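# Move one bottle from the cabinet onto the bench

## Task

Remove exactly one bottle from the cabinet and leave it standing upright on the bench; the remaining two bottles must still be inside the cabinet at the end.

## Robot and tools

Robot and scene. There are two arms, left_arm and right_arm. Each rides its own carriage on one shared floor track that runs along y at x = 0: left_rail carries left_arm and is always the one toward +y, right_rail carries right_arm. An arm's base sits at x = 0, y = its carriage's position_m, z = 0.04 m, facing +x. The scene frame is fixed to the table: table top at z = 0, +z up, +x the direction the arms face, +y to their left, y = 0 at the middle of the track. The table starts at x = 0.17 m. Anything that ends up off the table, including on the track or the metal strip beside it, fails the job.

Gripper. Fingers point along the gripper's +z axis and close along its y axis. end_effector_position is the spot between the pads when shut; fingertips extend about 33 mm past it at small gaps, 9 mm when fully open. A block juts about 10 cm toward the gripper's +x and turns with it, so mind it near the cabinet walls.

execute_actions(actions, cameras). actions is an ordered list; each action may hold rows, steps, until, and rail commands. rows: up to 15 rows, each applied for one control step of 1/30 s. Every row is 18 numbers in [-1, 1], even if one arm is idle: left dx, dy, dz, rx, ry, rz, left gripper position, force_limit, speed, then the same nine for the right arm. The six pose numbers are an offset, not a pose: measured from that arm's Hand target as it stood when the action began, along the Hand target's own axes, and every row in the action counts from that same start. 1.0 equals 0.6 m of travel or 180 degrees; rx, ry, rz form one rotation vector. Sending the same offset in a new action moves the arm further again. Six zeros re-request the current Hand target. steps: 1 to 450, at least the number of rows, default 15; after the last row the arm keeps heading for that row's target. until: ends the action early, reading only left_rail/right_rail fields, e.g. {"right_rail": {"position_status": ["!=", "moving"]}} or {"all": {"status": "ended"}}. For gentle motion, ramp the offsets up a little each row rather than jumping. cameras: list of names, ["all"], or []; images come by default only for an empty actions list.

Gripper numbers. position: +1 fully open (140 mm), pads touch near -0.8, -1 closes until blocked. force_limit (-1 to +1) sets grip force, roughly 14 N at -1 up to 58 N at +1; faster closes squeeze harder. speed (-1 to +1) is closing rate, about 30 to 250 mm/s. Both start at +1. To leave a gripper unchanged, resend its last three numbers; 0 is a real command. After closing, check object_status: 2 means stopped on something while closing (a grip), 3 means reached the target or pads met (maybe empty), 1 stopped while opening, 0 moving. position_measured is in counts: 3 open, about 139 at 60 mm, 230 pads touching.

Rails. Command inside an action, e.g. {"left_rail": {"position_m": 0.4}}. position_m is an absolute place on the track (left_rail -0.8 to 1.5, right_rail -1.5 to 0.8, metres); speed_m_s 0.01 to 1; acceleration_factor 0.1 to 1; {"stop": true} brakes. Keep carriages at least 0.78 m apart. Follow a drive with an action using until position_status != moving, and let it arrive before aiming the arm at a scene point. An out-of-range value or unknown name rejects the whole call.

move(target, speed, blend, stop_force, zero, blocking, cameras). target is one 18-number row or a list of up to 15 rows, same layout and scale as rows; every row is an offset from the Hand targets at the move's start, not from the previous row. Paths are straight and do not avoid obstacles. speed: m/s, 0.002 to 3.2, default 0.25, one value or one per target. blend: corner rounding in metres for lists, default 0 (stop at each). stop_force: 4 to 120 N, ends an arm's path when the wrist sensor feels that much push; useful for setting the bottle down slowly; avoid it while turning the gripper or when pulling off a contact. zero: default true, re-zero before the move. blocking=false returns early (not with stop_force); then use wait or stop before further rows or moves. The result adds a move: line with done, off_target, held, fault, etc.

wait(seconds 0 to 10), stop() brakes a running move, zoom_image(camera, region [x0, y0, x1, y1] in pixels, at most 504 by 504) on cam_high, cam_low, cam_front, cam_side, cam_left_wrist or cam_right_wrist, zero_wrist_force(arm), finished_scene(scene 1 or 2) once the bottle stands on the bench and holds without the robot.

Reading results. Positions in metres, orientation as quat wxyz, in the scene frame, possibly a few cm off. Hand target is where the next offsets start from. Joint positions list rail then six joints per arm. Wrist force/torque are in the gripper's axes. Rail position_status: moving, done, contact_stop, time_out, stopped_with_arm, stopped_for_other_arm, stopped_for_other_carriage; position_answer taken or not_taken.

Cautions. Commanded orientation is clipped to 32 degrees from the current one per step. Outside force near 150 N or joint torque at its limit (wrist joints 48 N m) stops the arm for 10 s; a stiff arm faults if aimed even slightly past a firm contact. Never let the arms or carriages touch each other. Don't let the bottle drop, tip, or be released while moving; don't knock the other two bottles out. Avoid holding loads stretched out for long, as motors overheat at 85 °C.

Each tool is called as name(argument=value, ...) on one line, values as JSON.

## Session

execute_actions(actions=[])

Scene clock: 0.00 s.
left_arm: end_effector_position=(+0.3563, +1.1110, +0.5790) position_measured=3 object_status=3 end_effector_quat_wxyz=(+0.000, +0.000, +1.000, +0.000) | right_arm: end_effector_position=(+0.3563, -0.9815, +0.5790) position_measured=3 object_status=3 end_effector_quat_wxyz=(+0.000, +0.000, +1.000, +0.000)
Joint positions: left_arm=[1.032 -0.281 -2.157 1.821 -1.235 -1.571 -0.28] | right_arm=[-1.06 -0.28 -2.157 1.821 -1.235 -1.571 -0.28]
Joint velocities: within noise
Joint torques (N m): no reading
Motor temperatures (°C): left_arm=[38 28 28 34 38 38] | right_arm=[34 28 26 38 28 39]
Wrist force (N): no reading
Wrist torque (N m): no reading
Wrist force, peak (N): no reading
Hand target: left_arm +0.3563, +1.1110, +0.5790; +0.000, +0.000, +1.000, +0.000 | right_arm +0.3563, -0.9815, +0.5790; +0.000, +0.000, +1.000, +0.000
Tool commands: left_gripper/position=+1.0 left_gripper/force_limit=+1.0 left_gripper/speed=+1.0 right_gripper/position=+1.0 right_gripper/force_limit=+1.0 right_gripper/speed=+1.0
left_rail: position_m=1.032 position_status=done
right_rail: position_m=-1.060 position_status=done
camera_calibration:
cam_left_wrist: T_world_to_cam=[[-0.038748, 0.999248, 0.00152248, -1.09233], [0.928301, 0.0354329, 0.370138, -0.587136], [0.369805, 0.0157554, -0.928976, 0.573036], [0, 0, 0, 1]] pos_world=[0.290802, 1.10328, 0.751321]
cam_right_wrist: T_world_to_cam=[[0.0121631, 0.99848, 0.0537594, 0.941431], [0.941021, -0.0296104, 0.33705, -0.557402], [0.33813, 0.0464891, -0.939951, 0.655229], [0, 0, 0, 1]] pos_world=[0.291524, -0.986966, 0.753145]

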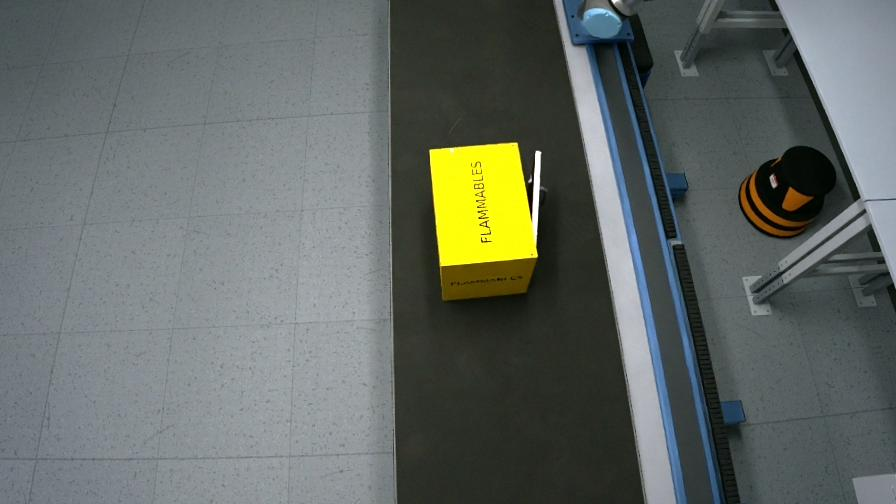

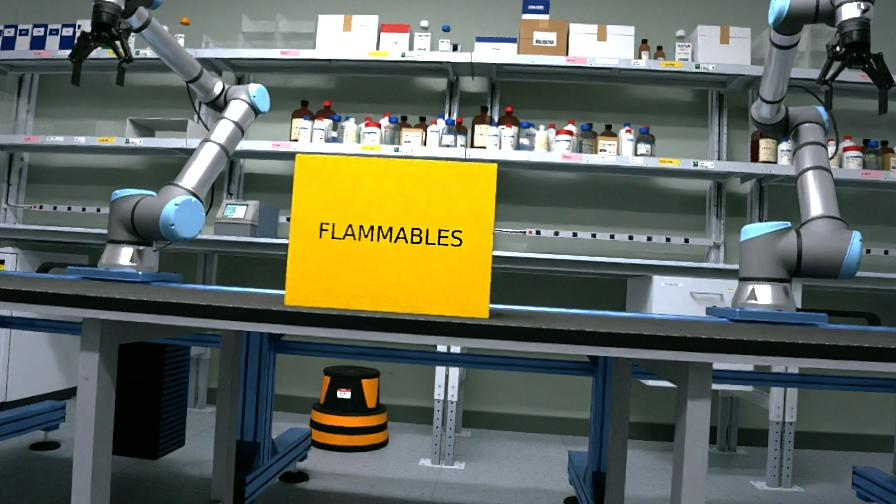

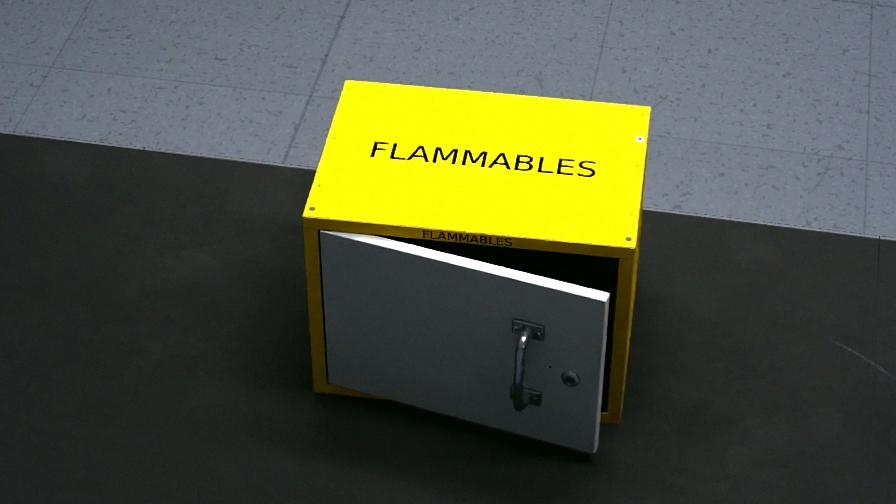

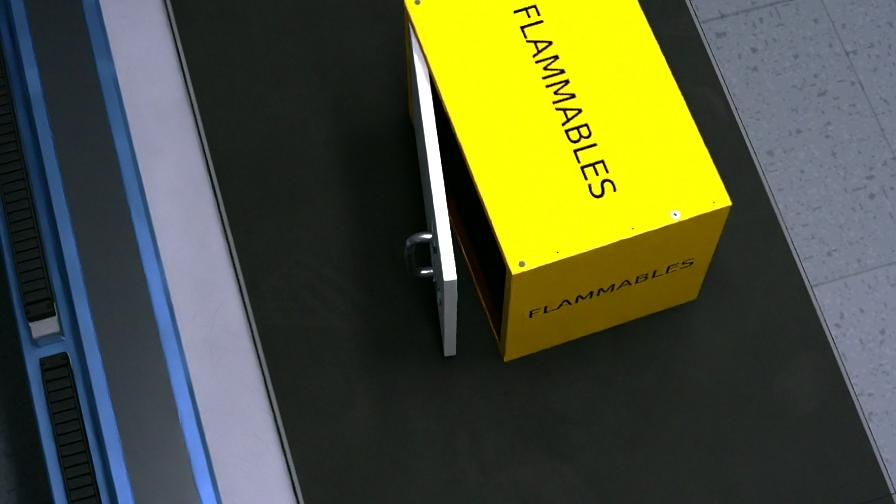

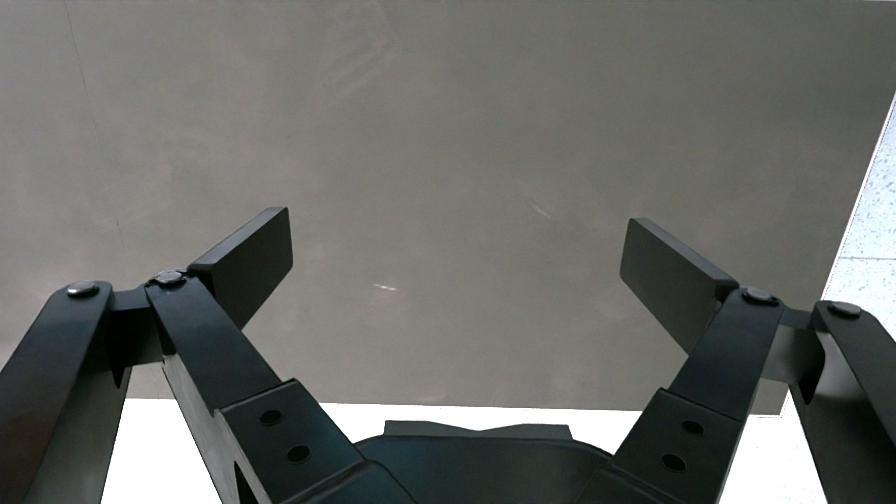

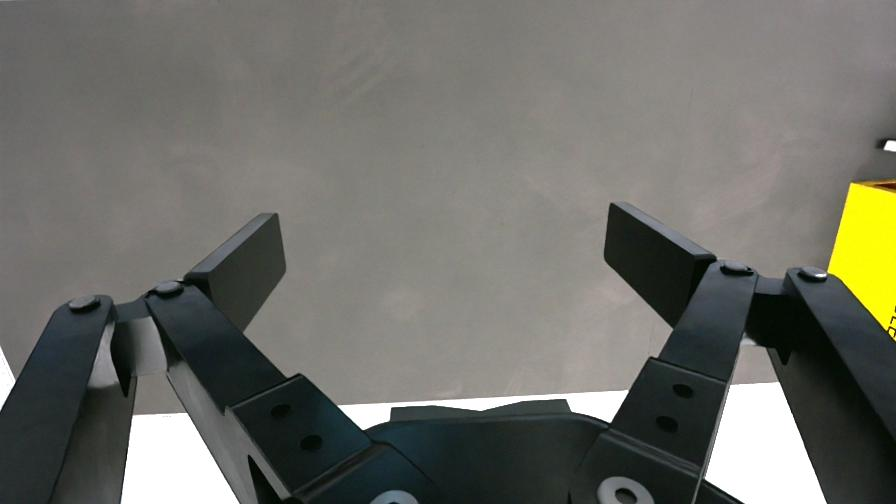

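execute_actions(actions=[{"left_rail":{"position_m":1.3,"acceleration_factor":0.5},"right_rail":{"position_m":-0.75,"acceleration_factor":0.6},"rows":[[0,0,0,0,0,0,-1,-1,-0.5,0,0,0,0,0,0,-1,-1,-0.5]],"steps":150,"until":{"all":{"status":"ended"}}}])

move(target=[0,0,0,0,0,0,-1,-1,-0.5,-0.067,0.367,0.217,0,-0.3056,0,-1,-1,-0.5], speed=0.4)

move(target=[0,0,0,0,0,0,-1,-1,-0.5,0.1975,0.1833,0.2413,-0.364,0,-0.255,-1,-1,-0.5], speed=0.4, cameras=["cam_right_wrist","cam_side","cam_front"])

Scene clock: 14.70 s.
left_arm: end_effector_position=(+0.3563, +1.3786, +0.5790) position_measured=232 object_status=3 end_effector_quat_wxyz=(+0.000, +0.000, +1.000, +0.000) | right_arm: end_effector_position=(+0.3563, -0.6714, +0.5790) position_measured=232 object_status=3 end_effector_quat_wxyz=(+0.000, +0.000, +1.000, +0.000)
Joint positions: left_arm=[1.3 -0.281 -2.157 1.821 -1.235 -1.571 -0.28] | right_arm=[-0.75 -0.28 -2.157 1.821 -1.235 -1.571 -0.281]
Joint torques (N m): left_arm=[2.81 2.28 -46.26 -4.76 0.1 -0.37] | right_arm=[-2.22 1.57 -45.73 -4.25 -0.1 0.81]
Wrist force (N): left_arm=[0.3 0.0 0.2] | right_arm=[0.1 -0.2 -0.2]
Wrist torque (N m): left_arm=[-0.01 -0.07 0.00] | right_arm=[-0.03 -0.02 0.00]
Wrist force, peak (N): left_arm=[0.5 1.0 0.7] | right_arm=[0.0 0.9 -0.8]
Hand target: left_arm +0.3563, +1.3786, +0.5790; +0.000, +0.000, +1.000, +0.000 | right_arm +0.3563, -0.6714, +0.5790; +0.000, +0.000, +1.000, +0.000
Off the commanded pose: left_arm 0.000 m, 0 deg | right_arm 0.000 m, 0 deg.
left_rail: position_m=1.300 position_status=done
right_rail: position_m=-0.750 position_status=done

Scene clock: 16.73 s.
left_arm: end_effector_position=(+0.3563, +1.3786, +0.5790) position_measured=232 object_status=3 end_effector_quat_wxyz=(+0.000, +0.000, +1.000, +0.000) | right_arm: end_effector_position=(+0.3965, -0.4512, +0.4488) position_measured=232 object_status=3 end_effector_quat_wxyz=(+0.462, +0.000, +0.887, +0.000)
Joint positions: left_arm=[1.3 -0.281 -2.157 1.821 -1.235 -1.571 -0.28] | right_arm=[-0.75 0.623 -2.189 2.485 -2.726 -2.069 0.39]
Joint torques (N m): left_arm=[3.24 1.74 -47.16 -4.98 -0.05 -0.39] | right_arm=[15.47 19.83 -41.28 -8.28 -4.07 3.83]
Wrist force (N): left_arm=[0.5 0.0 0.0] | right_arm=[0.1 1.2 -0.5]
Wrist torque (N m): left_arm=[0.00 -0.12 0.01] | right_arm=[0.40 -0.35 -0.01]
Wrist force, peak (N): left_arm=[0.5 0.1 0.7] | right_arm=[1.9 2.6 -0.3]
Hand target: left_arm +0.3563, +1.3786, +0.5790; +0.000, +0.000, +1.000, +0.000 | right_arm +0.3965, -0.4512, +0.4488; +0.462, +0.000, +0.887, +0.000
Off the commanded pose: left_arm 0.000 m, 0 deg | right_arm 0.000 m, 0 deg.
left_rail: position_m=1.300 position_status=done
right_rail: position_m=-0.750 position_status=done
move: done

Scene clock: 19.23 s.
left_arm: end_effector_position=(+0.3563, +1.3786, +0.5790) position_measured=232 object_status=3 end_effector_quat_wxyz=(+0.000, +0.000, +1.000, +0.000) | right_arm: end_effector_position=(+0.4472, -0.3412, +0.2687) position_measured=232 object_status=3 end_effector_quat_wxyz=(+0.354, -0.570, +0.679, +0.297)
Joint positions: left_arm=[1.3 -0.281 -2.157 1.821 -1.235 -1.571 -0.28] | right_arm=[-0.75 -0.103 -1.88 2.544 -2.339 -0.615 -1.446]
Joint torques (N m): left_arm=[1.93 1.91 -46.98 -4.87 -0.1 -0.1] | right_arm=[10.02 -0.03 -46.03 -2.27 4.95 -2.73]
Wrist force (N): left_arm=[0.2 0.3 0.2] | right_arm=[0.4 0.8 -1.0]
Wrist torque (N m): left_arm=[0.06 -0.05 0.01] | right_arm=[0.26 -0.40 0.29]
Wrist force, peak (N): left_arm=[0.8 0.0 0.4] | right_arm=[0.8 1.2 -1.6]
Hand target: left_arm +0.3563, +1.3786, +0.5790; +0.000, +0.000, +1.000, +0.000 | right_arm +0.4472, -0.3412, +0.2687; +0.354, -0.570, +0.679, +0.297
Off the commanded pose: left_arm 0.000 m, 0 deg | right_arm 0.000 m, 0 deg.
left_rail: position_m=1.300 position_status=done
right_rail: position_m=-0.750 position_status=done
move: done
camera_calibration:
cam_right_wrist: T_world_to_cam=[[-0.989742, 0.137047, 0.04037, 0.4754], [0.0746159, 0.254878, 0.96409, -0.203361], [0.121836, 0.957212, -0.262489, 0.528484], [0, 0, 0, 1]] pos_world=[0.421308, -0.519191, 0.315588]
Images, in order (width x height): cam_front 896x504, cam_side 896x504, cam_right_wrist 896x504.

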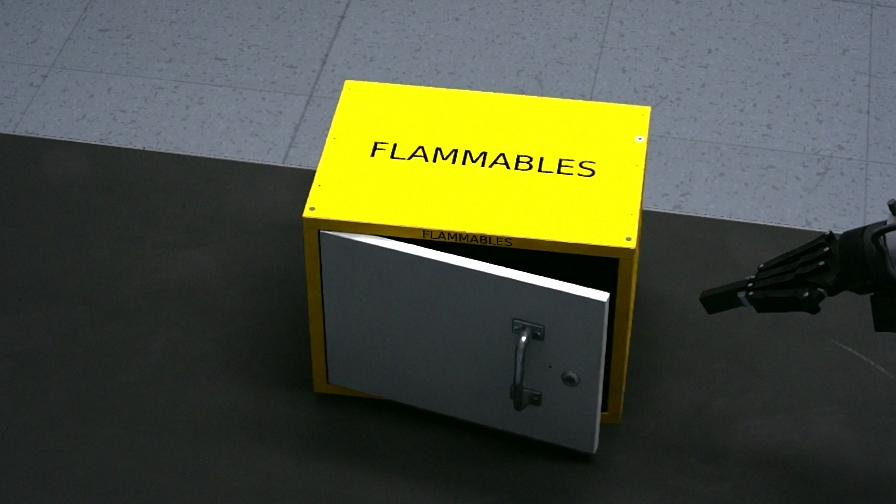

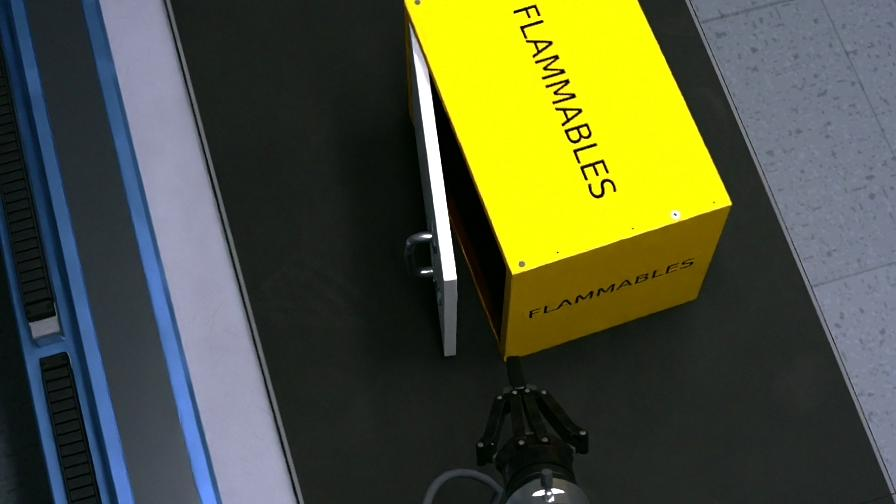

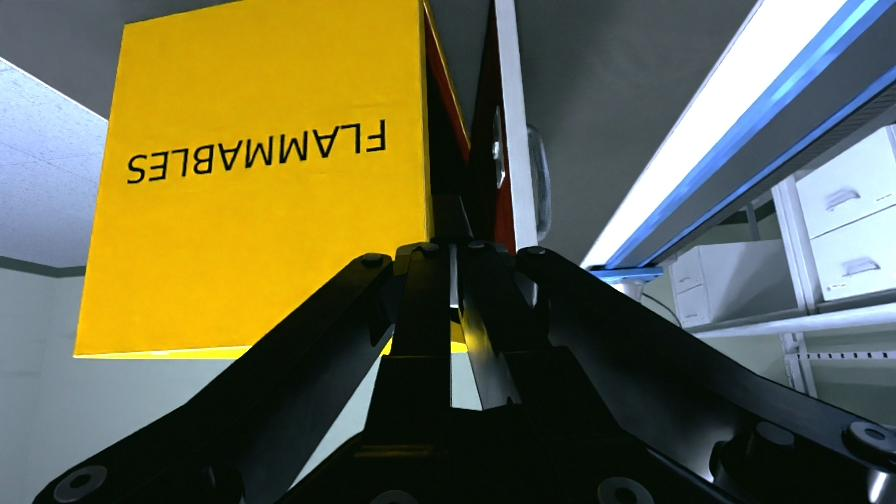

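move(target=[[0,0,0,0,0,0,-1,-1,-0.5,-0.031,0.0533,0.2767,0,0,0,-1,-1,-0.5],[0,0,0,0,0,0,-1,-1,-0.5,-0.0335,0.2403,0.2803,0,0,0,-1,-1,-0.5],[0,0,0,0,0,0,-1,-1,-0.5,-0.0763,0.4397,0.3418,0,0,0,-1,-1,-0.5],[0,0,0,0,0,0,-1,-1,-0.5,-0.191,0.4582,0.5055,0,0,0,-1,-1,-0.5],[0,0,0,0,0,0,-1,-1,-0.5,-0.3182,0.4973,0.687,0,0,0,-1,-1,-0.5]], speed=[0.1,0.08,0.09,0.09,0.09], blend=0.015, stop_force=40, cameras=["cam_high","cam_side"])

Scene clock: 40.97 s.
left_arm: end_effector_position=(+0.3563, +1.3786, +0.5790) position_measured=232 object_status=3 end_effector_quat_wxyz=(+0.000, +0.000, +1.000, +0.000) | right_arm: end_effector_position=(+0.2311, +0.1510, +0.1884) position_measured=232 object_status=3 end_effector_quat_wxyz=(+0.354, -0.570, +0.679, +0.297)
Joint positions: left_arm=[1.3 -0.281 -2.157 1.821 -1.235 -1.571 -0.28] | right_arm=[-0.75 1.017 -1.135 2.158 -3.519 -1.263 -0.225]
Joint torques (N m): left_arm=[2.92 2.04 -46.67 -5.09 0.11 0.09] | right_arm=[12.93 -55.44 -35.08 -1.95 -2.07 3.86]
Wrist force (N): left_arm=[0.1 0.2 0.5] | right_arm=[1.4 -0.4 -3.2]
Wrist torque (N m): left_arm=[0.04 -0.02 0.01] | right_arm=[0.13 -0.31 0.15]
Wrist force, peak (N): left_arm=[0.9 -0.3 0.6] | right_arm=[3.5 -3.5 -8.2]
Hand target: left_arm +0.3563, +1.3786, +0.5790; +0.000, +0.000, +1.000, +0.000 | right_arm +0.2311, +0.1510, +0.1884; +0.354, -0.570, +0.679, +0.297
Off the commanded pose: left_arm 0.000 m, 0 deg | right_arm 0.000 m, 0 deg.
left_rail: position_m=1.300 position_status=done
right_rail: position_m=-0.750 position_status=done
move: done
Images, in order (width x height): cam_high 896x504, cam_side 896x504.

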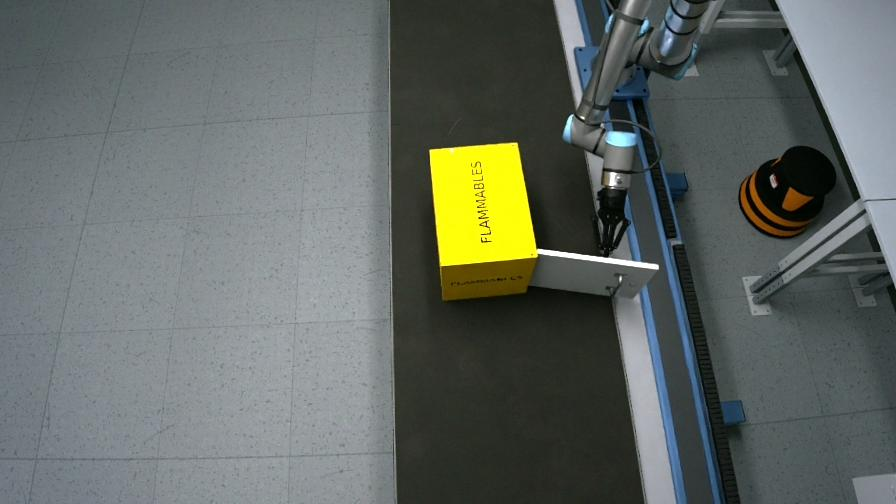

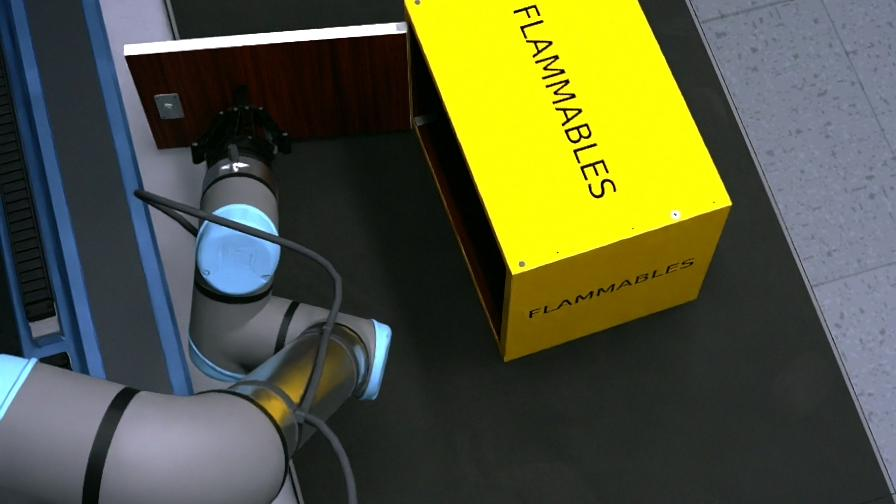

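move(target=[0,0,0,0,0,0,-1,-1,-0.5,0.146,-0.087,-0.499,0,0,0,-1,-1,-0.5], speed=0.25)

execute_actions(actions=[{"right_rail":{"position_m":-0.55},"steps":100,"until":{"right_rail":{"position_status":["!=","moving"]}}}])

move(target=[0,0,0,0,0,0,-1,-1,-0.5,-0.0447,-0.15,-0.1457,0.364,0,0.255,-1,-1,-0.5], speed=0.4)

move(target=[0,0,0,0,0,0,-1,-1,-0.5,0.195,0,0.3607,0,0.0278,0,0.15,-1,-0.5], speed=0.2, cameras=["cam_right_wrist","cam_front","cam_side"])

Scene clock: 53.83 s.
left_arm: end_effector_position=(+0.3563, +1.3786, +0.5790) position_measured=232 object_status=3 end_effector_quat_wxyz=(+0.000, +0.000, +1.000, +0.000) | right_arm: end_effector_position=(+0.2311, -0.1492, +0.2884) position_measured=232 object_status=3 end_effector_quat_wxyz=(+0.354, -0.570, +0.679, +0.297)
Joint positions: left_arm=[1.3 -0.281 -2.157 1.821 -1.235 -1.571 -0.28] | right_arm=[-0.75 0.576 -1.815 2.628 -3.156 -0.929 -0.552]
Joint torques (N m): left_arm=[2.59 1.69 -46.94 -5.25 0.3 -0.08] | right_arm=[-13.41 -28.21 -38.3 -1.14 3.77 -3.01]
Wrist force (N): left_arm=[0.7 -0.3 0.0] | right_arm=[0.9 0.4 -0.6]
Wrist torque (N m): left_arm=[-0.08 -0.15 0.00] | right_arm=[0.26 -0.56 0.23]
Wrist force, peak (N): left_arm=[0.3 0.6 0.7] | right_arm=[1.3 -1.0 -3.6]
Hand target: left_arm +0.3563, +1.3786, +0.5790; +0.000, +0.000, +1.000, +0.000 | right_arm +0.2311, -0.1492, +0.2885; +0.354, -0.570, +0.679, +0.297
Off the commanded pose: left_arm 0.000 m, 0 deg | right_arm 0.000 m, 0 deg.
left_rail: position_m=1.300 position_status=done
right_rail: position_m=-0.750 position_status=done
move: done

Scene clock: 55.67 s.
left_arm: end_effector_position=(+0.3563, +1.3786, +0.5790) position_measured=232 object_status=3 end_effector_quat_wxyz=(+0.000, +0.000, +1.000, +0.000) | right_arm: end_effector_position=(+0.2311, +0.0509, +0.2885) position_measured=232 object_status=3 end_effector_quat_wxyz=(+0.354, -0.570, +0.679, +0.297)
Joint positions: left_arm=[1.3 -0.281 -2.157 1.821 -1.235 -1.571 -0.28] | right_arm=[-0.55 0.576 -1.815 2.628 -3.155 -0.929 -0.552]
Joint torques (N m): left_arm=[4.3 2.54 -47.89 -5.45 -0.03 0.22] | right_arm=[-12.31 -26.69 -36.93 -2.27 3.49 -3.18]
Wrist force (N): left_arm=[0.3 0.1 0.1] | right_arm=[0.7 0.3 -0.5]
Wrist torque (N m): left_arm=[0.02 -0.06 0.00] | right_arm=[0.23 -0.53 0.23]
Wrist force, peak (N): left_arm=[0.7 0.3 0.2] | right_arm=[1.5 0.8 -1.8]
Hand target: left_arm +0.3563, +1.3786, +0.5790; +0.000, +0.000, +1.000, +0.000 | right_arm +0.2311, +0.0509, +0.2885; +0.354, -0.570, +0.679, +0.297
Tool commands: left_gripper/position=-1.0 left_gripper/force_limit=-1.0 left_gripper/speed=-0.5 right_gripper/position=-1.0 right_gripper/force_limit=-1.0 right_gripper/speed=-0.5
Off the commanded pose: left_arm 0.000 m, 0 deg | right_arm 0.000 m, 0 deg.
left_rail: position_m=1.300 position_status=done
right_rail: position_m=-0.550 position_status=done

Scene clock: 58.20 s.
left_arm: end_effector_position=(+0.3563, +1.3786, +0.5790) position_measured=232 object_status=3 end_effector_quat_wxyz=(+0.000, +0.000, +1.000, +0.000) | right_arm: end_effector_position=(+0.3100, -0.0201, +0.3606) position_measured=232 object_status=3 end_effector_quat_wxyz=(+0.462, +0.000, +0.887, +0.000)
Joint positions: left_arm=[1.3 -0.281 -2.157 1.821 -1.235 -1.571 -0.28] | right_arm=[-0.55 1.178 -1.685 2.302 -2.689 -2.429 0.945]
Joint torques (N m): left_arm=[3.03 1.98 -46.78 -5.8 0.14 0.06] | right_arm=[11.06 -18.33 -48.14 -1.64 -5.53 4.52]
Wrist force (N): left_arm=[0.4 0.1 0.5] | right_arm=[0.2 0.9 -0.9]
Wrist torque (N m): left_arm=[0.03 -0.09 0.00] | right_arm=[0.28 -0.30 0.12]
Wrist force, peak (N): left_arm=[-0.1 0.3 1.0] | right_arm=[1.1 1.2 -1.2]
Hand target: left_arm +0.3563, +1.3786, +0.5790; +0.000, +0.000, +1.000, +0.000 | right_arm +0.3099, -0.0201, +0.3606; +0.462, +0.000, +0.887, +0.000
Off the commanded pose: left_arm 0.000 m, 0 deg | right_arm 0.000 m, 0 deg.
left_rail: position_m=1.300 position_status=done
right_rail: position_m=-0.550 position_status=done
move: done

Scene clock: 60.00 s.
left_arm: end_effector_position=(+0.3563, +1.3786, +0.5790) position_measured=232 object_status=3 end_effector_quat_wxyz=(+0.000, +0.000, +1.000, +0.000) | right_arm: end_effector_position=(+0.4202, -0.0201, +0.1407) position_measured=110 object_status=3 end_effector_quat_wxyz=(+0.423, +0.000, +0.906, +0.000)
Joint positions: left_arm=[1.3 -0.281 -2.157 1.821 -1.235 -1.571 -0.28] | right_arm=[-0.55 0.959 -1.275 2.398 -3.293 -2.249 0.741]
Joint torques (N m): left_arm=[2.62 0.97 -46.67 -5.65 0.47 -0.15] | right_arm=[-12.87 -37.74 -30.42 -9.1 1.37 -3.34]
Wrist force (N): left_arm=[0.1 0.1 -0.4] | right_arm=[0.6 0.8 -0.5]
Wrist torque (N m): left_arm=[0.02 -0.03 0.00] | right_arm=[0.27 -0.39 0.21]
Wrist force, peak (N): left_arm=[0.9 0.3 0.0] | right_arm=[-0.5 0.8 -3.1]
Hand target: left_arm +0.3563, +1.3786, +0.5790; +0.000, +0.000, +1.000, +0.000 | right_arm +0.4202, -0.0201, +0.1407; +0.423, +0.000, +0.906, +0.000
Off the commanded pose: left_arm 0.000 m, 0 deg | right_arm 0.000 m, 0 deg.
left_rail: position_m=1.300 position_status=done
right_rail: position_m=-0.550 position_status=done
move: done
camera_calibration:
cam_right_wrist: T_world_to_cam=[[-0.033363, 0.99848, 0.0438717, 0.0248004], [0.346634, -0.0296114, 0.937533, -0.276049], [0.937407, 0.0464863, -0.34512, -0.15857], [0, 0, 0, 1]] pos_world=[0.24516, -0.0255656, 0.202991]
Images, in order (width x height): cam_front 896x504, cam_side 896x504, cam_right_wrist 896x504.

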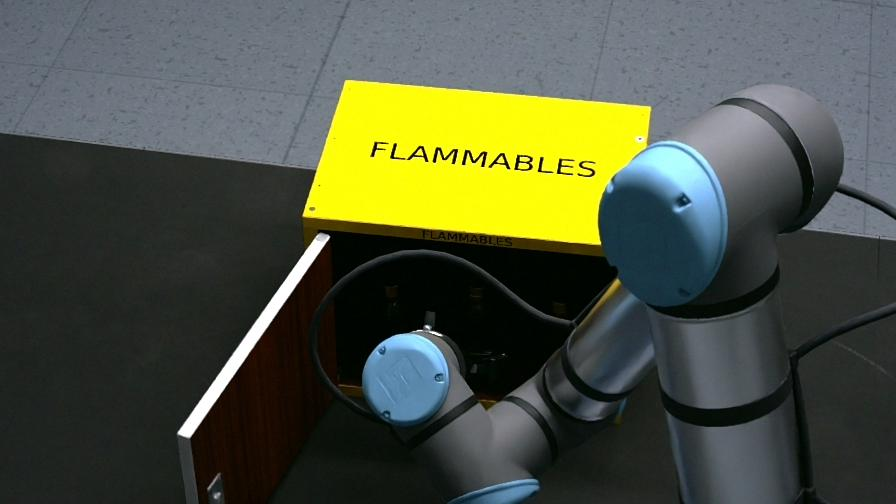

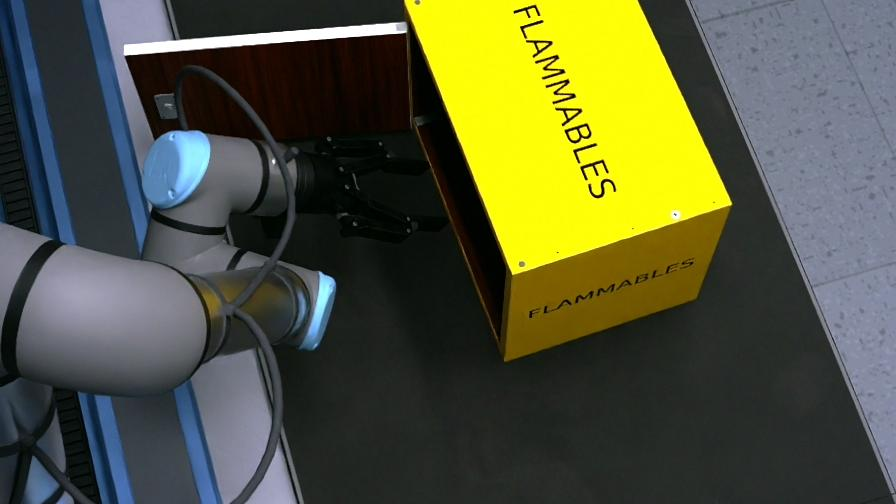

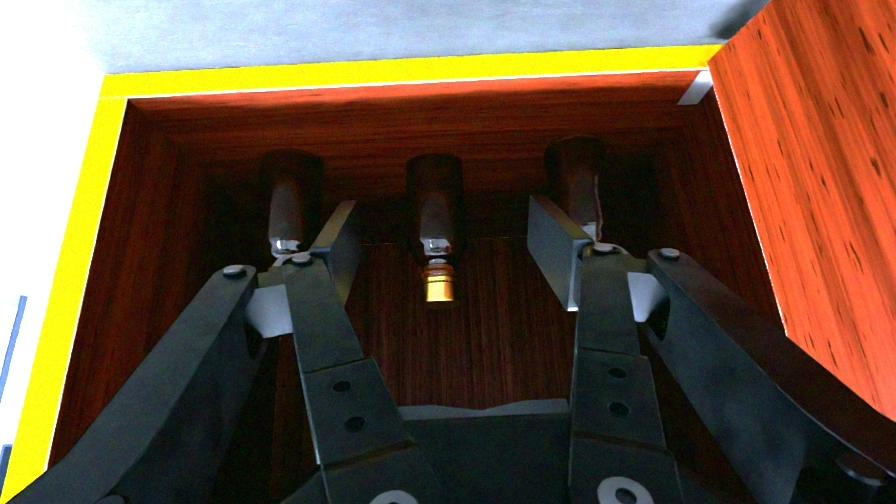

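move(target=[0,0,0,0,0,0,-1,-1,-0.5,-0.048,-0.0017,0.2535,0,0,0,0.15,-1,-0.5], speed=0.07, stop_force=10, cameras=["cam_right_wrist"])

Scene clock: 70.73 s.
left_arm: end_effector_position=(+0.3563, +1.3786, +0.5790) position_measured=232 object_status=3 end_effector_quat_wxyz=(+0.000, +0.000, +1.000, +0.000) | right_arm: end_effector_position=(+0.5552, -0.0212, +0.0650) position_measured=110 object_status=3 end_effector_quat_wxyz=(+0.423, +0.000, +0.906, +0.000)
Joint positions: left_arm=[1.3 -0.281 -2.157 1.821 -1.235 -1.571 -0.28] | right_arm=[-0.55 0.771 -1.04 2.293 -3.532 -2.134 0.558]
Joint torques (N m): left_arm=[2.67 -0.3 -47.32 -5.55 0.54 0.12] | right_arm=[-14.35 -51.68 -24.48 -7.85 1.64 -2.96]
Wrist force (N): left_arm=[0.3 0.1 0.2] | right_arm=[0.3 0.7 -0.3]
Wrist torque (N m): left_arm=[0.01 -0.07 0.00] | right_arm=[0.21 -0.36 0.16]
Wrist force, peak (N): left_arm=[1.0 0.1 0.2] | right_arm=[0.6 0.9 -1.7]
Hand target: left_arm +0.3563, +1.3786, +0.5790; +0.000, +0.000, +1.000, +0.000 | right_arm +0.5552, -0.0212, +0.0650; +0.423, +0.000, +0.906, +0.000
Off the commanded pose: left_arm 0.000 m, 0 deg | right_arm 0.000 m, 0 deg.
left_rail: position_m=1.300 position_status=done
right_rail: position_m=-0.550 position_status=done
move: done
camera_calibration:
cam_right_wrist: T_world_to_cam=[[-0.033363, 0.99848, 0.0438717, 0.0337239], [0.346634, -0.0296114, 0.937533, -0.251906], [0.937407, 0.0464863, -0.34512, -0.311194], [0, 0, 0, 1]] pos_world=[0.38016, -0.0266656, 0.127291]
Images, in order (width x height): cam_right_wrist 896x504.

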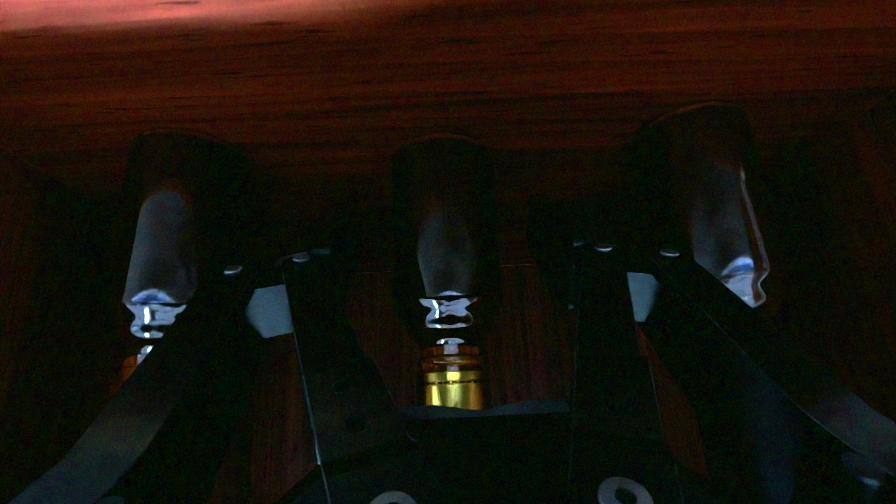

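execute_actions(actions=[{"rows":[[0,0,0,0,0,0,-1,-1,-0.5,0,0,0,0,0,0,-1,-0.5,-1]],"steps":80}])

move(target=[[0,0,0,0,0,0,-1,-1,-0.5,-0.032,0,-0.0268,0,0,0,-1,-0.5,-1],[0,0,0,0,0,0,-1,-1,-0.5,0.192,0,-0.3067,0,0,0,-1,-0.5,-1]], speed=0.08, blend=0.005, cameras=["cam_right_wrist","cam_side"])

Scene clock: 78.03 s.
left_arm: end_effector_position=(+0.3563, +1.3786, +0.5790) position_measured=232 object_status=3 end_effector_quat_wxyz=(+0.000, +0.000, +1.000, +0.000) | right_arm: end_effector_position=(+0.5552, -0.0212, +0.0650) position_measured=161 object_status=2 end_effector_quat_wxyz=(+0.423, +0.000, +0.906, +0.000)
Joint positions: left_arm=[1.3 -0.281 -2.157 1.821 -1.235 -1.571 -0.28] | right_arm=[-0.55 0.771 -1.04 2.293 -3.532 -2.134 0.558]
Joint torques (N m): left_arm=[2.61 1.41 -47.45 -5.76 0.22 0.14] | right_arm=[-7.58 -52.44 -22.2 -2.96 1.18 -2.65]
Wrist force (N): left_arm=[-0.3 -0.2 0.1] | right_arm=[-2.5 -1.5 -7.6]
Wrist torque (N m): left_arm=[-0.05 0.07 0.00] | right_arm=[0.51 -0.34 0.04]
Wrist force, peak (N): left_arm=[0.9 0.5 0.3] | right_arm=[-2.8 -1.7 -7.9]
Hand target: left_arm +0.3563, +1.3786, +0.5790; +0.000, +0.000, +1.000, +0.000 | right_arm +0.5552, -0.0212, +0.0650; +0.423, +0.000, +0.906, +0.000
Off the commanded pose: left_arm 0.000 m, 0 deg | right_arm 0.000 m, 0 deg.
left_rail: position_m=1.300 position_status=done
right_rail: position_m=-0.550 position_status=done

Scene clock: 81.50 s.
left_arm: end_effector_position=(+0.3563, +1.3786, +0.5790) position_measured=232 object_status=3 end_effector_quat_wxyz=(+0.000, +0.000, +1.000, +0.000) | right_arm: end_effector_position=(+0.3402, -0.0211, +0.0950) position_measured=161 object_status=2 end_effector_quat_wxyz=(+0.423, +0.000, +0.906, +0.000)
Joint positions: left_arm=[1.3 -0.281 -2.157 1.821 -1.235 -1.571 -0.28] | right_arm=[-0.55 1.09 -1.217 2.452 -3.309 -2.318 0.889]
Joint torques (N m): left_arm=[3.01 2.04 -48.12 -6.18 0.08 0.54] | right_arm=[12.15 -69.64 -14.95 -2.75 -5.02 3.81]
Wrist force (N): left_arm=[0.0 0.4 0.4] | right_arm=[2.5 0.9 1.1]
Wrist torque (N m): left_arm=[0.09 0.01 0.00] | right_arm=[0.26 -0.28 0.04]
Wrist force, peak (N): left_arm=[0.2 -0.2 0.9] | right_arm=[-2.2 -1.9 -7.5]
Hand target: left_arm +0.3563, +1.3786, +0.5790; +0.000, +0.000, +1.000, +0.000 | right_arm +0.3402, -0.0211, +0.0950; +0.423, +0.000, +0.906, +0.000
Off the commanded pose: left_arm 0.000 m, 0 deg | right_arm 0.000 m, 0 deg.
left_rail: position_m=1.300 position_status=done
right_rail: position_m=-0.550 position_status=done
move: done
camera_calibration:
cam_right_wrist: T_world_to_cam=[[-0.033363, 0.99848, 0.0438717, 0.0251382], [0.346634, -0.0296114, 0.937533, -0.205537], [0.937407, 0.0464863, -0.34512, -0.0993963], [0, 0, 0, 1]] pos_world=[0.16526, -0.0265656, 0.157291]
Images, in order (width x height): cam_side 896x504, cam_right_wrist 896x504.

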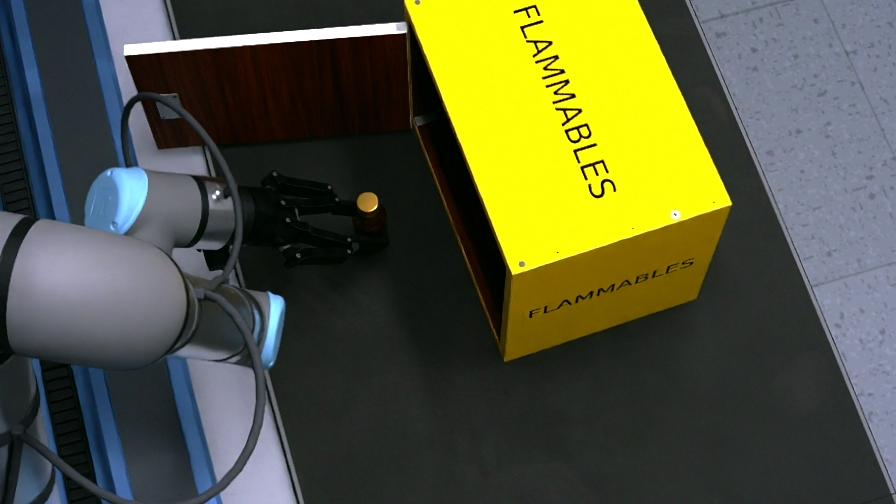

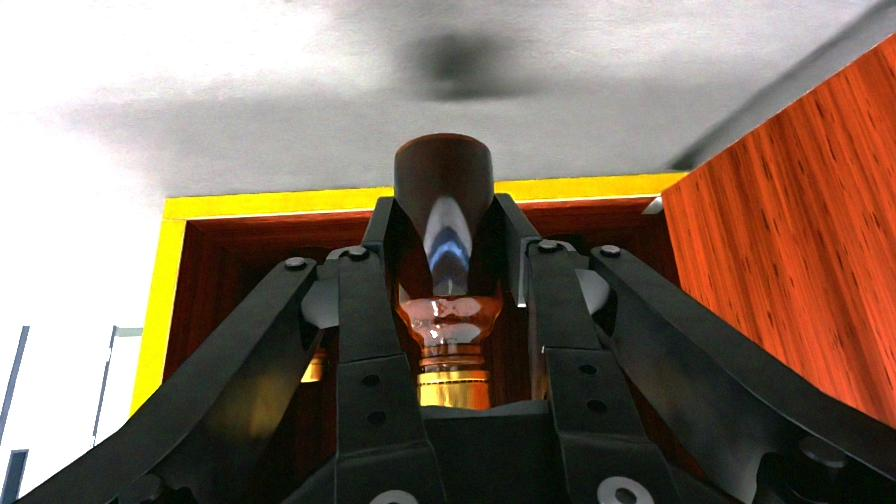

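execute_actions(actions=[{"right_rail":{"position_m":-1.0,"acceleration_factor":0.5,"speed_m_s":0.4},"steps":200,"until":{"right_rail":{"position_status":["!=","moving"]}}}])

move(target=[0,-0.833,0.167,0,-0.3056,0,-1,-1,-0.5,0.0421,0,0.0354,0,0,0,-1,-0.5,-1], speed=0.35)

move(target=[0,0,0,0,0,0,-1,-1,-0.5,0.03,0,0.0252,0,0,0,-1,-0.5,-1], speed=0.012, stop_force=6, cameras=["cam_right_wrist"])

Scene clock: 93.07 s.
left_arm: end_effector_position=(+0.3563, +1.3786, +0.5790) position_measured=232 object_status=3 end_effector_quat_wxyz=(+0.000, +0.000, +1.000, +0.000) | right_arm: end_effector_position=(+0.3402, -0.4712, +0.0950) position_measured=161 object_status=2 end_effector_quat_wxyz=(+0.423, +0.000, +0.906, +0.000)
Joint positions: left_arm=[1.3 -0.281 -2.157 1.821 -1.235 -1.571 -0.28] | right_arm=[-1 1.09 -1.218 2.452 -3.309 -2.318 0.889]
Joint torques (N m): left_arm=[3.93 0.19 -47.6 -6.06 0.31 0.65] | right_arm=[7.67 -58.84 -24.13 -3.16 -4.59 4.09]
Wrist force (N): left_arm=[0.5 0.1 0.3] | right_arm=[2.6 0.6 1.1]
Wrist torque (N m): left_arm=[0.02 -0.12 0.00] | right_arm=[0.19 -0.31 0.04]
Wrist force, peak (N): left_arm=[0.0 -0.5 0.9] | right_arm=[3.3 0.6 1.0]
Hand target: left_arm +0.3563, +1.3786, +0.5790; +0.000, +0.000, +1.000, +0.000 | right_arm +0.3402, -0.4711, +0.0950; +0.423, +0.000, +0.906, +0.000
Tool commands: left_gripper/position=-1.0 left_gripper/force_limit=-1.0 left_gripper/speed=-0.5 right_gripper/position=-1.0 right_gripper/force_limit=-0.5 right_gripper/speed=-1.0
Off the commanded pose: left_arm 0.000 m, 0 deg | right_arm 0.000 m, 0 deg.
left_rail: position_m=1.300 position_status=done
right_rail: position_m=-1.000 speed_m_s=0.40 position_status=done

Scene clock: 95.20 s.
left_arm: end_effector_position=(+0.3563, +0.8788, +0.4788) position_measured=232 object_status=3 end_effector_quat_wxyz=(+0.462, +0.000, +0.887, +0.000) | right_arm: end_effector_position=(+0.3402, -0.4712, +0.0620) position_measured=161 object_status=2 end_effector_quat_wxyz=(+0.423, +0.000, +0.906, +0.000)
Joint positions: left_arm=[1.3 -1.808 -2.068 2.15 -1.329 -0.65 -1.97] | right_arm=[-1 1.09 -1.136 2.455 -3.393 -2.318 0.889]
Joint torques (N m): left_arm=[16.27 18.33 -59.87 -7.9 5.84 3.38] | right_arm=[-9.66 -42.54 -11.29 -8.59 0.48 -2.55]
Wrist force (N): left_arm=[-2.4 1.2 0.0] | right_arm=[2.3 0.1 0.4]
Wrist torque (N m): left_arm=[0.14 0.63 -0.34] | right_arm=[0.08 -0.22 0.08]
Wrist force, peak (N): left_arm=[-1.0 2.7 -0.5] | right_arm=[2.8 0.7 1.2]
Hand target: left_arm +0.3563, +0.8788, +0.4788; +0.462, +0.000, +0.887, +0.000 | right_arm +0.3402, -0.4712, +0.0620; +0.423, +0.000, +0.906, +0.000
Off the commanded pose: left_arm 0.000 m, 0 deg | right_arm 0.000 m, 0 deg.
left_rail: position_m=1.300 position_status=done
right_rail: position_m=-1.000 speed_m_s=0.40 position_status=done
move: done

Scene clock: 97.53 s.
left_arm: end_effector_position=(+0.3563, +0.8788, +0.4788) position_measured=232 object_status=3 end_effector_quat_wxyz=(+0.462, +0.000, +0.887, +0.000) | right_arm: end_effector_position=(+0.3402, -0.4712, +0.0471) position_measured=161 object_status=2 end_effector_quat_wxyz=(+0.423, +0.000, +0.906, +0.000)
Joint positions: left_arm=[1.3 -1.808 -2.067 2.15 -1.329 -0.65 -1.97] | right_arm=[-1 1.09 -1.099 2.454 -3.43 -2.318 0.889]
Joint torques (N m): left_arm=[15.19 12.64 -59.85 -7.87 6.01 3.5] | right_arm=[-8.45 -71.31 -8.24 -1.1 0.65 1.64]
Wrist force (N): left_arm=[-2.1 1.6 -0.2] | right_arm=[-2.3 1.2 -0.8]
Wrist torque (N m): left_arm=[0.22 0.54 -0.34] | right_arm=[0.29 -0.06 0.00]
Wrist force, peak (N): left_arm=[-2.4 2.0 -0.4] | right_arm=[-12.9 -1.0 -14.3]
Hand target: left_arm +0.3563, +0.8788, +0.4788; +0.462, +0.000, +0.887, +0.000 | right_arm +0.3402, -0.4712, +0.0471; +0.423, +0.000, +0.906, +0.000 (not the last commanded pose)
Off the commanded pose: left_arm 0.000 m, 0 deg | right_arm 0.009 m, 0 deg.
left_rail: position_m=1.300 position_status=done
right_rail: position_m=-1.000 speed_m_s=0.40 position_status=done
move: contact (right_arm)
camera_calibration:
cam_right_wrist: T_world_to_cam=[[-0.0333657, 0.99848, 0.0438728, 0.476656], [0.346665, -0.02961, 0.937522, -0.17396], [0.937395, 0.0464902, -0.34515, -0.0949969], [0, 0, 0, 1]] pos_world=[0.16526, -0.476666, 0.109391]
Images, in order (width x height): cam_right_wrist 896x504.

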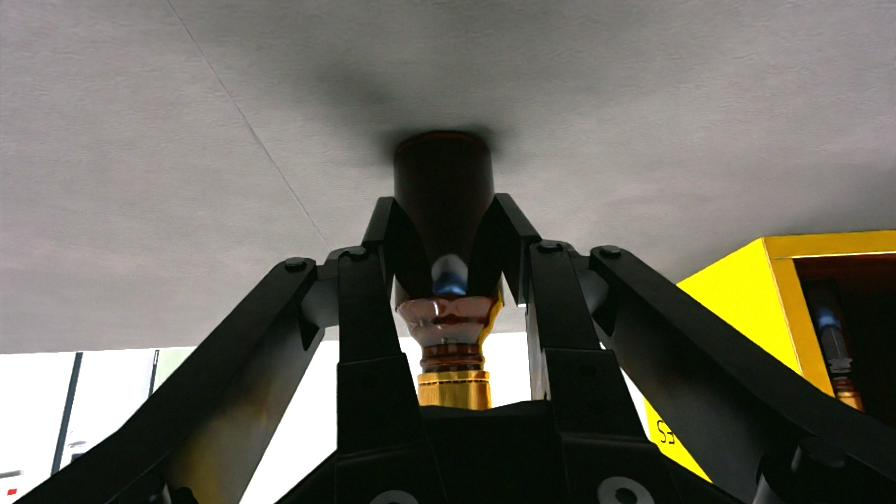

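execute_actions(actions=[{"rows":[[0,0,0,0,0,0,-1,-1,-0.5,0,0,0,0,0,0,0.15,-1,-1]],"steps":60}])

move(target=[[0.28,-0.244,0.06,0.1,0,0.07,-1,-1,-0.5,0,0,-0.15,0,0,0,0.15,-1,-1],[0.565,-0.488,0.12,0.205,0,0.1435,-1,-1,-0.5,-0.2,0,-0.33,0,0,0,0.15,-1,-1]], speed=0.2, blend=0.02)

execute_actions(actions=[{"left_rail":{"position_m":1.0},"steps":200,"until":{"left_rail":{"position_status":["!=","moving"]}}}], cameras=["cam_left_wrist","cam_high"])

Scene clock: 105.37 s.
left_arm: end_effector_position=(+0.3563, +0.8788, +0.4788) position_measured=232 object_status=3 end_effector_quat_wxyz=(+0.462, +0.000, +0.887, +0.000) | right_arm: end_effector_position=(+0.3402, -0.4712, +0.0471) position_measured=110 object_status=3 end_effector_quat_wxyz=(+0.423, +0.000, +0.906, +0.000)
Joint positions: left_arm=[1.3 -1.808 -2.067 2.15 -1.329 -0.65 -1.97] | right_arm=[-1 1.09 -1.099 2.454 -3.43 -2.318 0.889]
Joint torques (N m): left_arm=[17.62 13.1 -58.83 -8.1 6.05 3.41] | right_arm=[-7.62 -73.27 -11.04 -5.24 0.37 1.69]
Wrist force (N): left_arm=[-1.4 1.7 -0.5] | right_arm=[-0.3 1.4 0.3]
Wrist torque (N m): left_arm=[0.24 0.41 -0.35] | right_arm=[0.38 -0.15 0.07]
Wrist force, peak (N): left_arm=[-2.7 1.6 -0.3] | right_arm=[-2.1 1.8 -0.4]
Hand target: left_arm +0.3563, +0.8788, +0.4788; +0.462, +0.000, +0.887, +0.000 | right_arm +0.3402, -0.4712, +0.0471; +0.423, +0.000, +0.906, +0.000
Off the commanded pose: left_arm 0.000 m, 0 deg | right_arm 0.000 m, 0 deg.
left_rail: position_m=1.300 position_status=done
right_rail: position_m=-1.000 speed_m_s=0.40 position_status=done

Scene clock: 108.30 s.
left_arm: end_effector_position=(+0.2210, +0.5859, +0.1598) position_measured=232 object_status=3 end_effector_quat_wxyz=(+0.427, +0.340, +0.819, -0.177) | right_arm: end_effector_position=(+0.2657, -0.4711, +0.2663) position_measured=110 object_status=3 end_effector_quat_wxyz=(+0.423, +0.000, +0.906, +0.000)
Joint positions: left_arm=[1.3 -1.868 -1.308 2.468 -3.322 -0.762 -0.823] | right_arm=[-1 1.226 -1.615 2.372 -2.71 -2.376 1.062]
Joint torques (N m): left_arm=[17.84 -28.48 -33.61 -9.02 -1.57 3] | right_arm=[9.34 -51.7 -43.44 -1.79 -3.33 3.94]
Wrist force (N): left_arm=[-2.5 2.0 -0.2] | right_arm=[-1.5 0.6 0.2]
Wrist torque (N m): left_arm=[0.32 0.57 -0.36] | right_arm=[0.18 0.03 0.14]
Wrist force, peak (N): left_arm=[-3.9 2.6 -0.5] | right_arm=[-2.8 0.6 -1.1]
Hand target: left_arm +0.2210, +0.5859, +0.1598; +0.427, +0.340, +0.819, -0.177 | right_arm +0.2657, -0.4711, +0.2663; +0.423, +0.000, +0.906, +0.000
Off the commanded pose: left_arm 0.000 m, 0 deg | right_arm 0.000 m, 0 deg.
left_rail: position_m=1.300 position_status=done
right_rail: position_m=-1.000 speed_m_s=0.40 position_status=done
move: done

Scene clock: 110.67 s.
left_arm: end_effector_position=(+0.2210, +0.2860, +0.1598) position_measured=232 object_status=3 end_effector_quat_wxyz=(+0.427, +0.340, +0.819, -0.177) | right_arm: end_effector_position=(+0.2657, -0.4711, +0.2663) position_measured=110 object_status=3 end_effector_quat_wxyz=(+0.423, +0.000, +0.906, +0.000)
Joint positions: left_arm=[1 -1.868 -1.308 2.468 -3.322 -0.762 -0.823] | right_arm=[-1 1.226 -1.615 2.372 -2.71 -2.376 1.062]
Joint torques (N m): left_arm=[6.39 -37.62 -29.61 -8.8 -0.27 3.36] | right_arm=[11.54 -48.14 -43.88 -1.84 0.5 3.59]
Wrist force (N): left_arm=[-2.4 1.9 -0.2] | right_arm=[-1.4 0.9 0.2]
Wrist torque (N m): left_arm=[0.30 0.54 -0.36] | right_arm=[0.26 0.01 0.13]
Wrist force, peak (N): left_arm=[-2.2 2.8 -1.0] | right_arm=[-1.6 0.9 0.2]
Hand target: left_arm +0.2210, +0.2860, +0.1598; +0.427, +0.340, +0.819, -0.177 | right_arm +0.2657, -0.4711, +0.2663; +0.423, +0.000, +0.906, +0.000
Tool commands: left_gripper/position=-1.0 left_gripper/force_limit=-1.0 left_gripper/speed=-0.5 right_gripper/position=+0.15 right_gripper/force_limit=-1.0 right_gripper/speed=-1.0
Off the commanded pose: left_arm 0.000 m, 0 deg | right_arm 0.000 m, 0 deg.
left_rail: position_m=1.000 position_status=done
right_rail: position_m=-1.000 speed_m_s=0.40 position_status=done
camera_calibration:
cam_left_wrist: T_world_to_cam=[[0.69049, 0.722687, -0.0307779, -0.349518], [0.186958, -0.137201, 0.97274, -0.160191], [0.698764, -0.677421, -0.229848, 0.26048], [0, 0, 0, 1]] pos_world=[0.0892736, 0.407069, 0.204937]
Images, in order (width x height): cam_high 896x504, cam_left_wrist 896x504.

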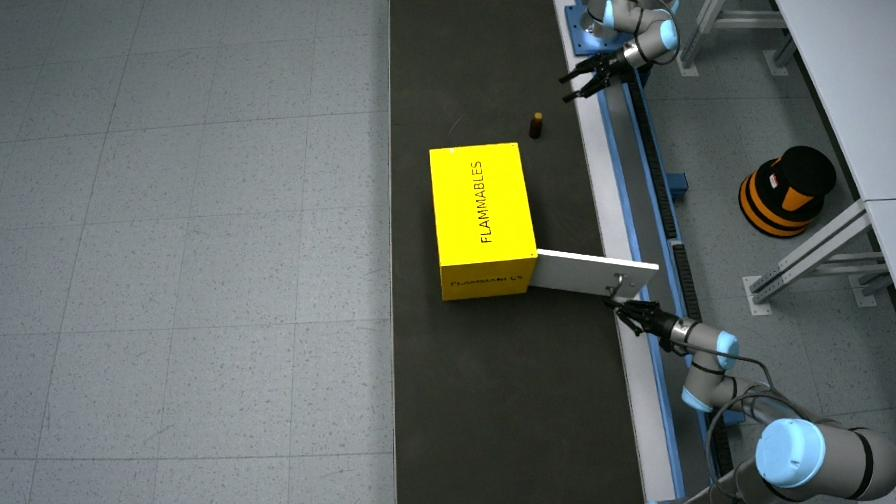

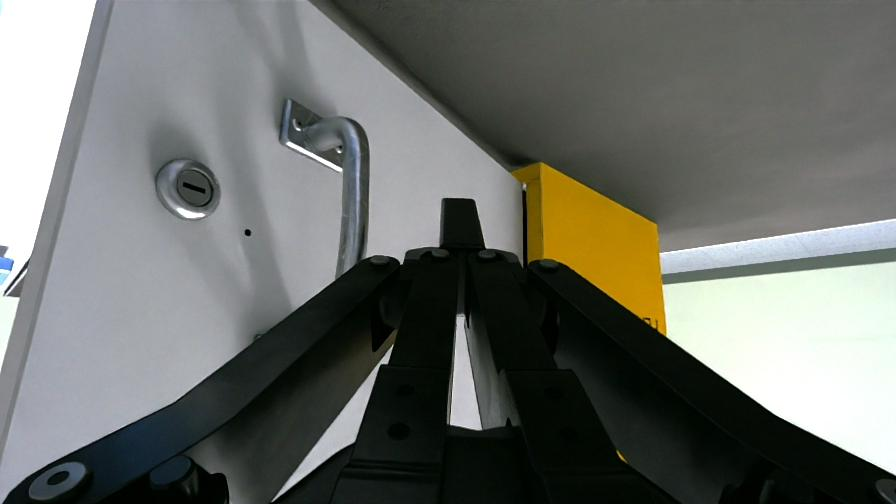

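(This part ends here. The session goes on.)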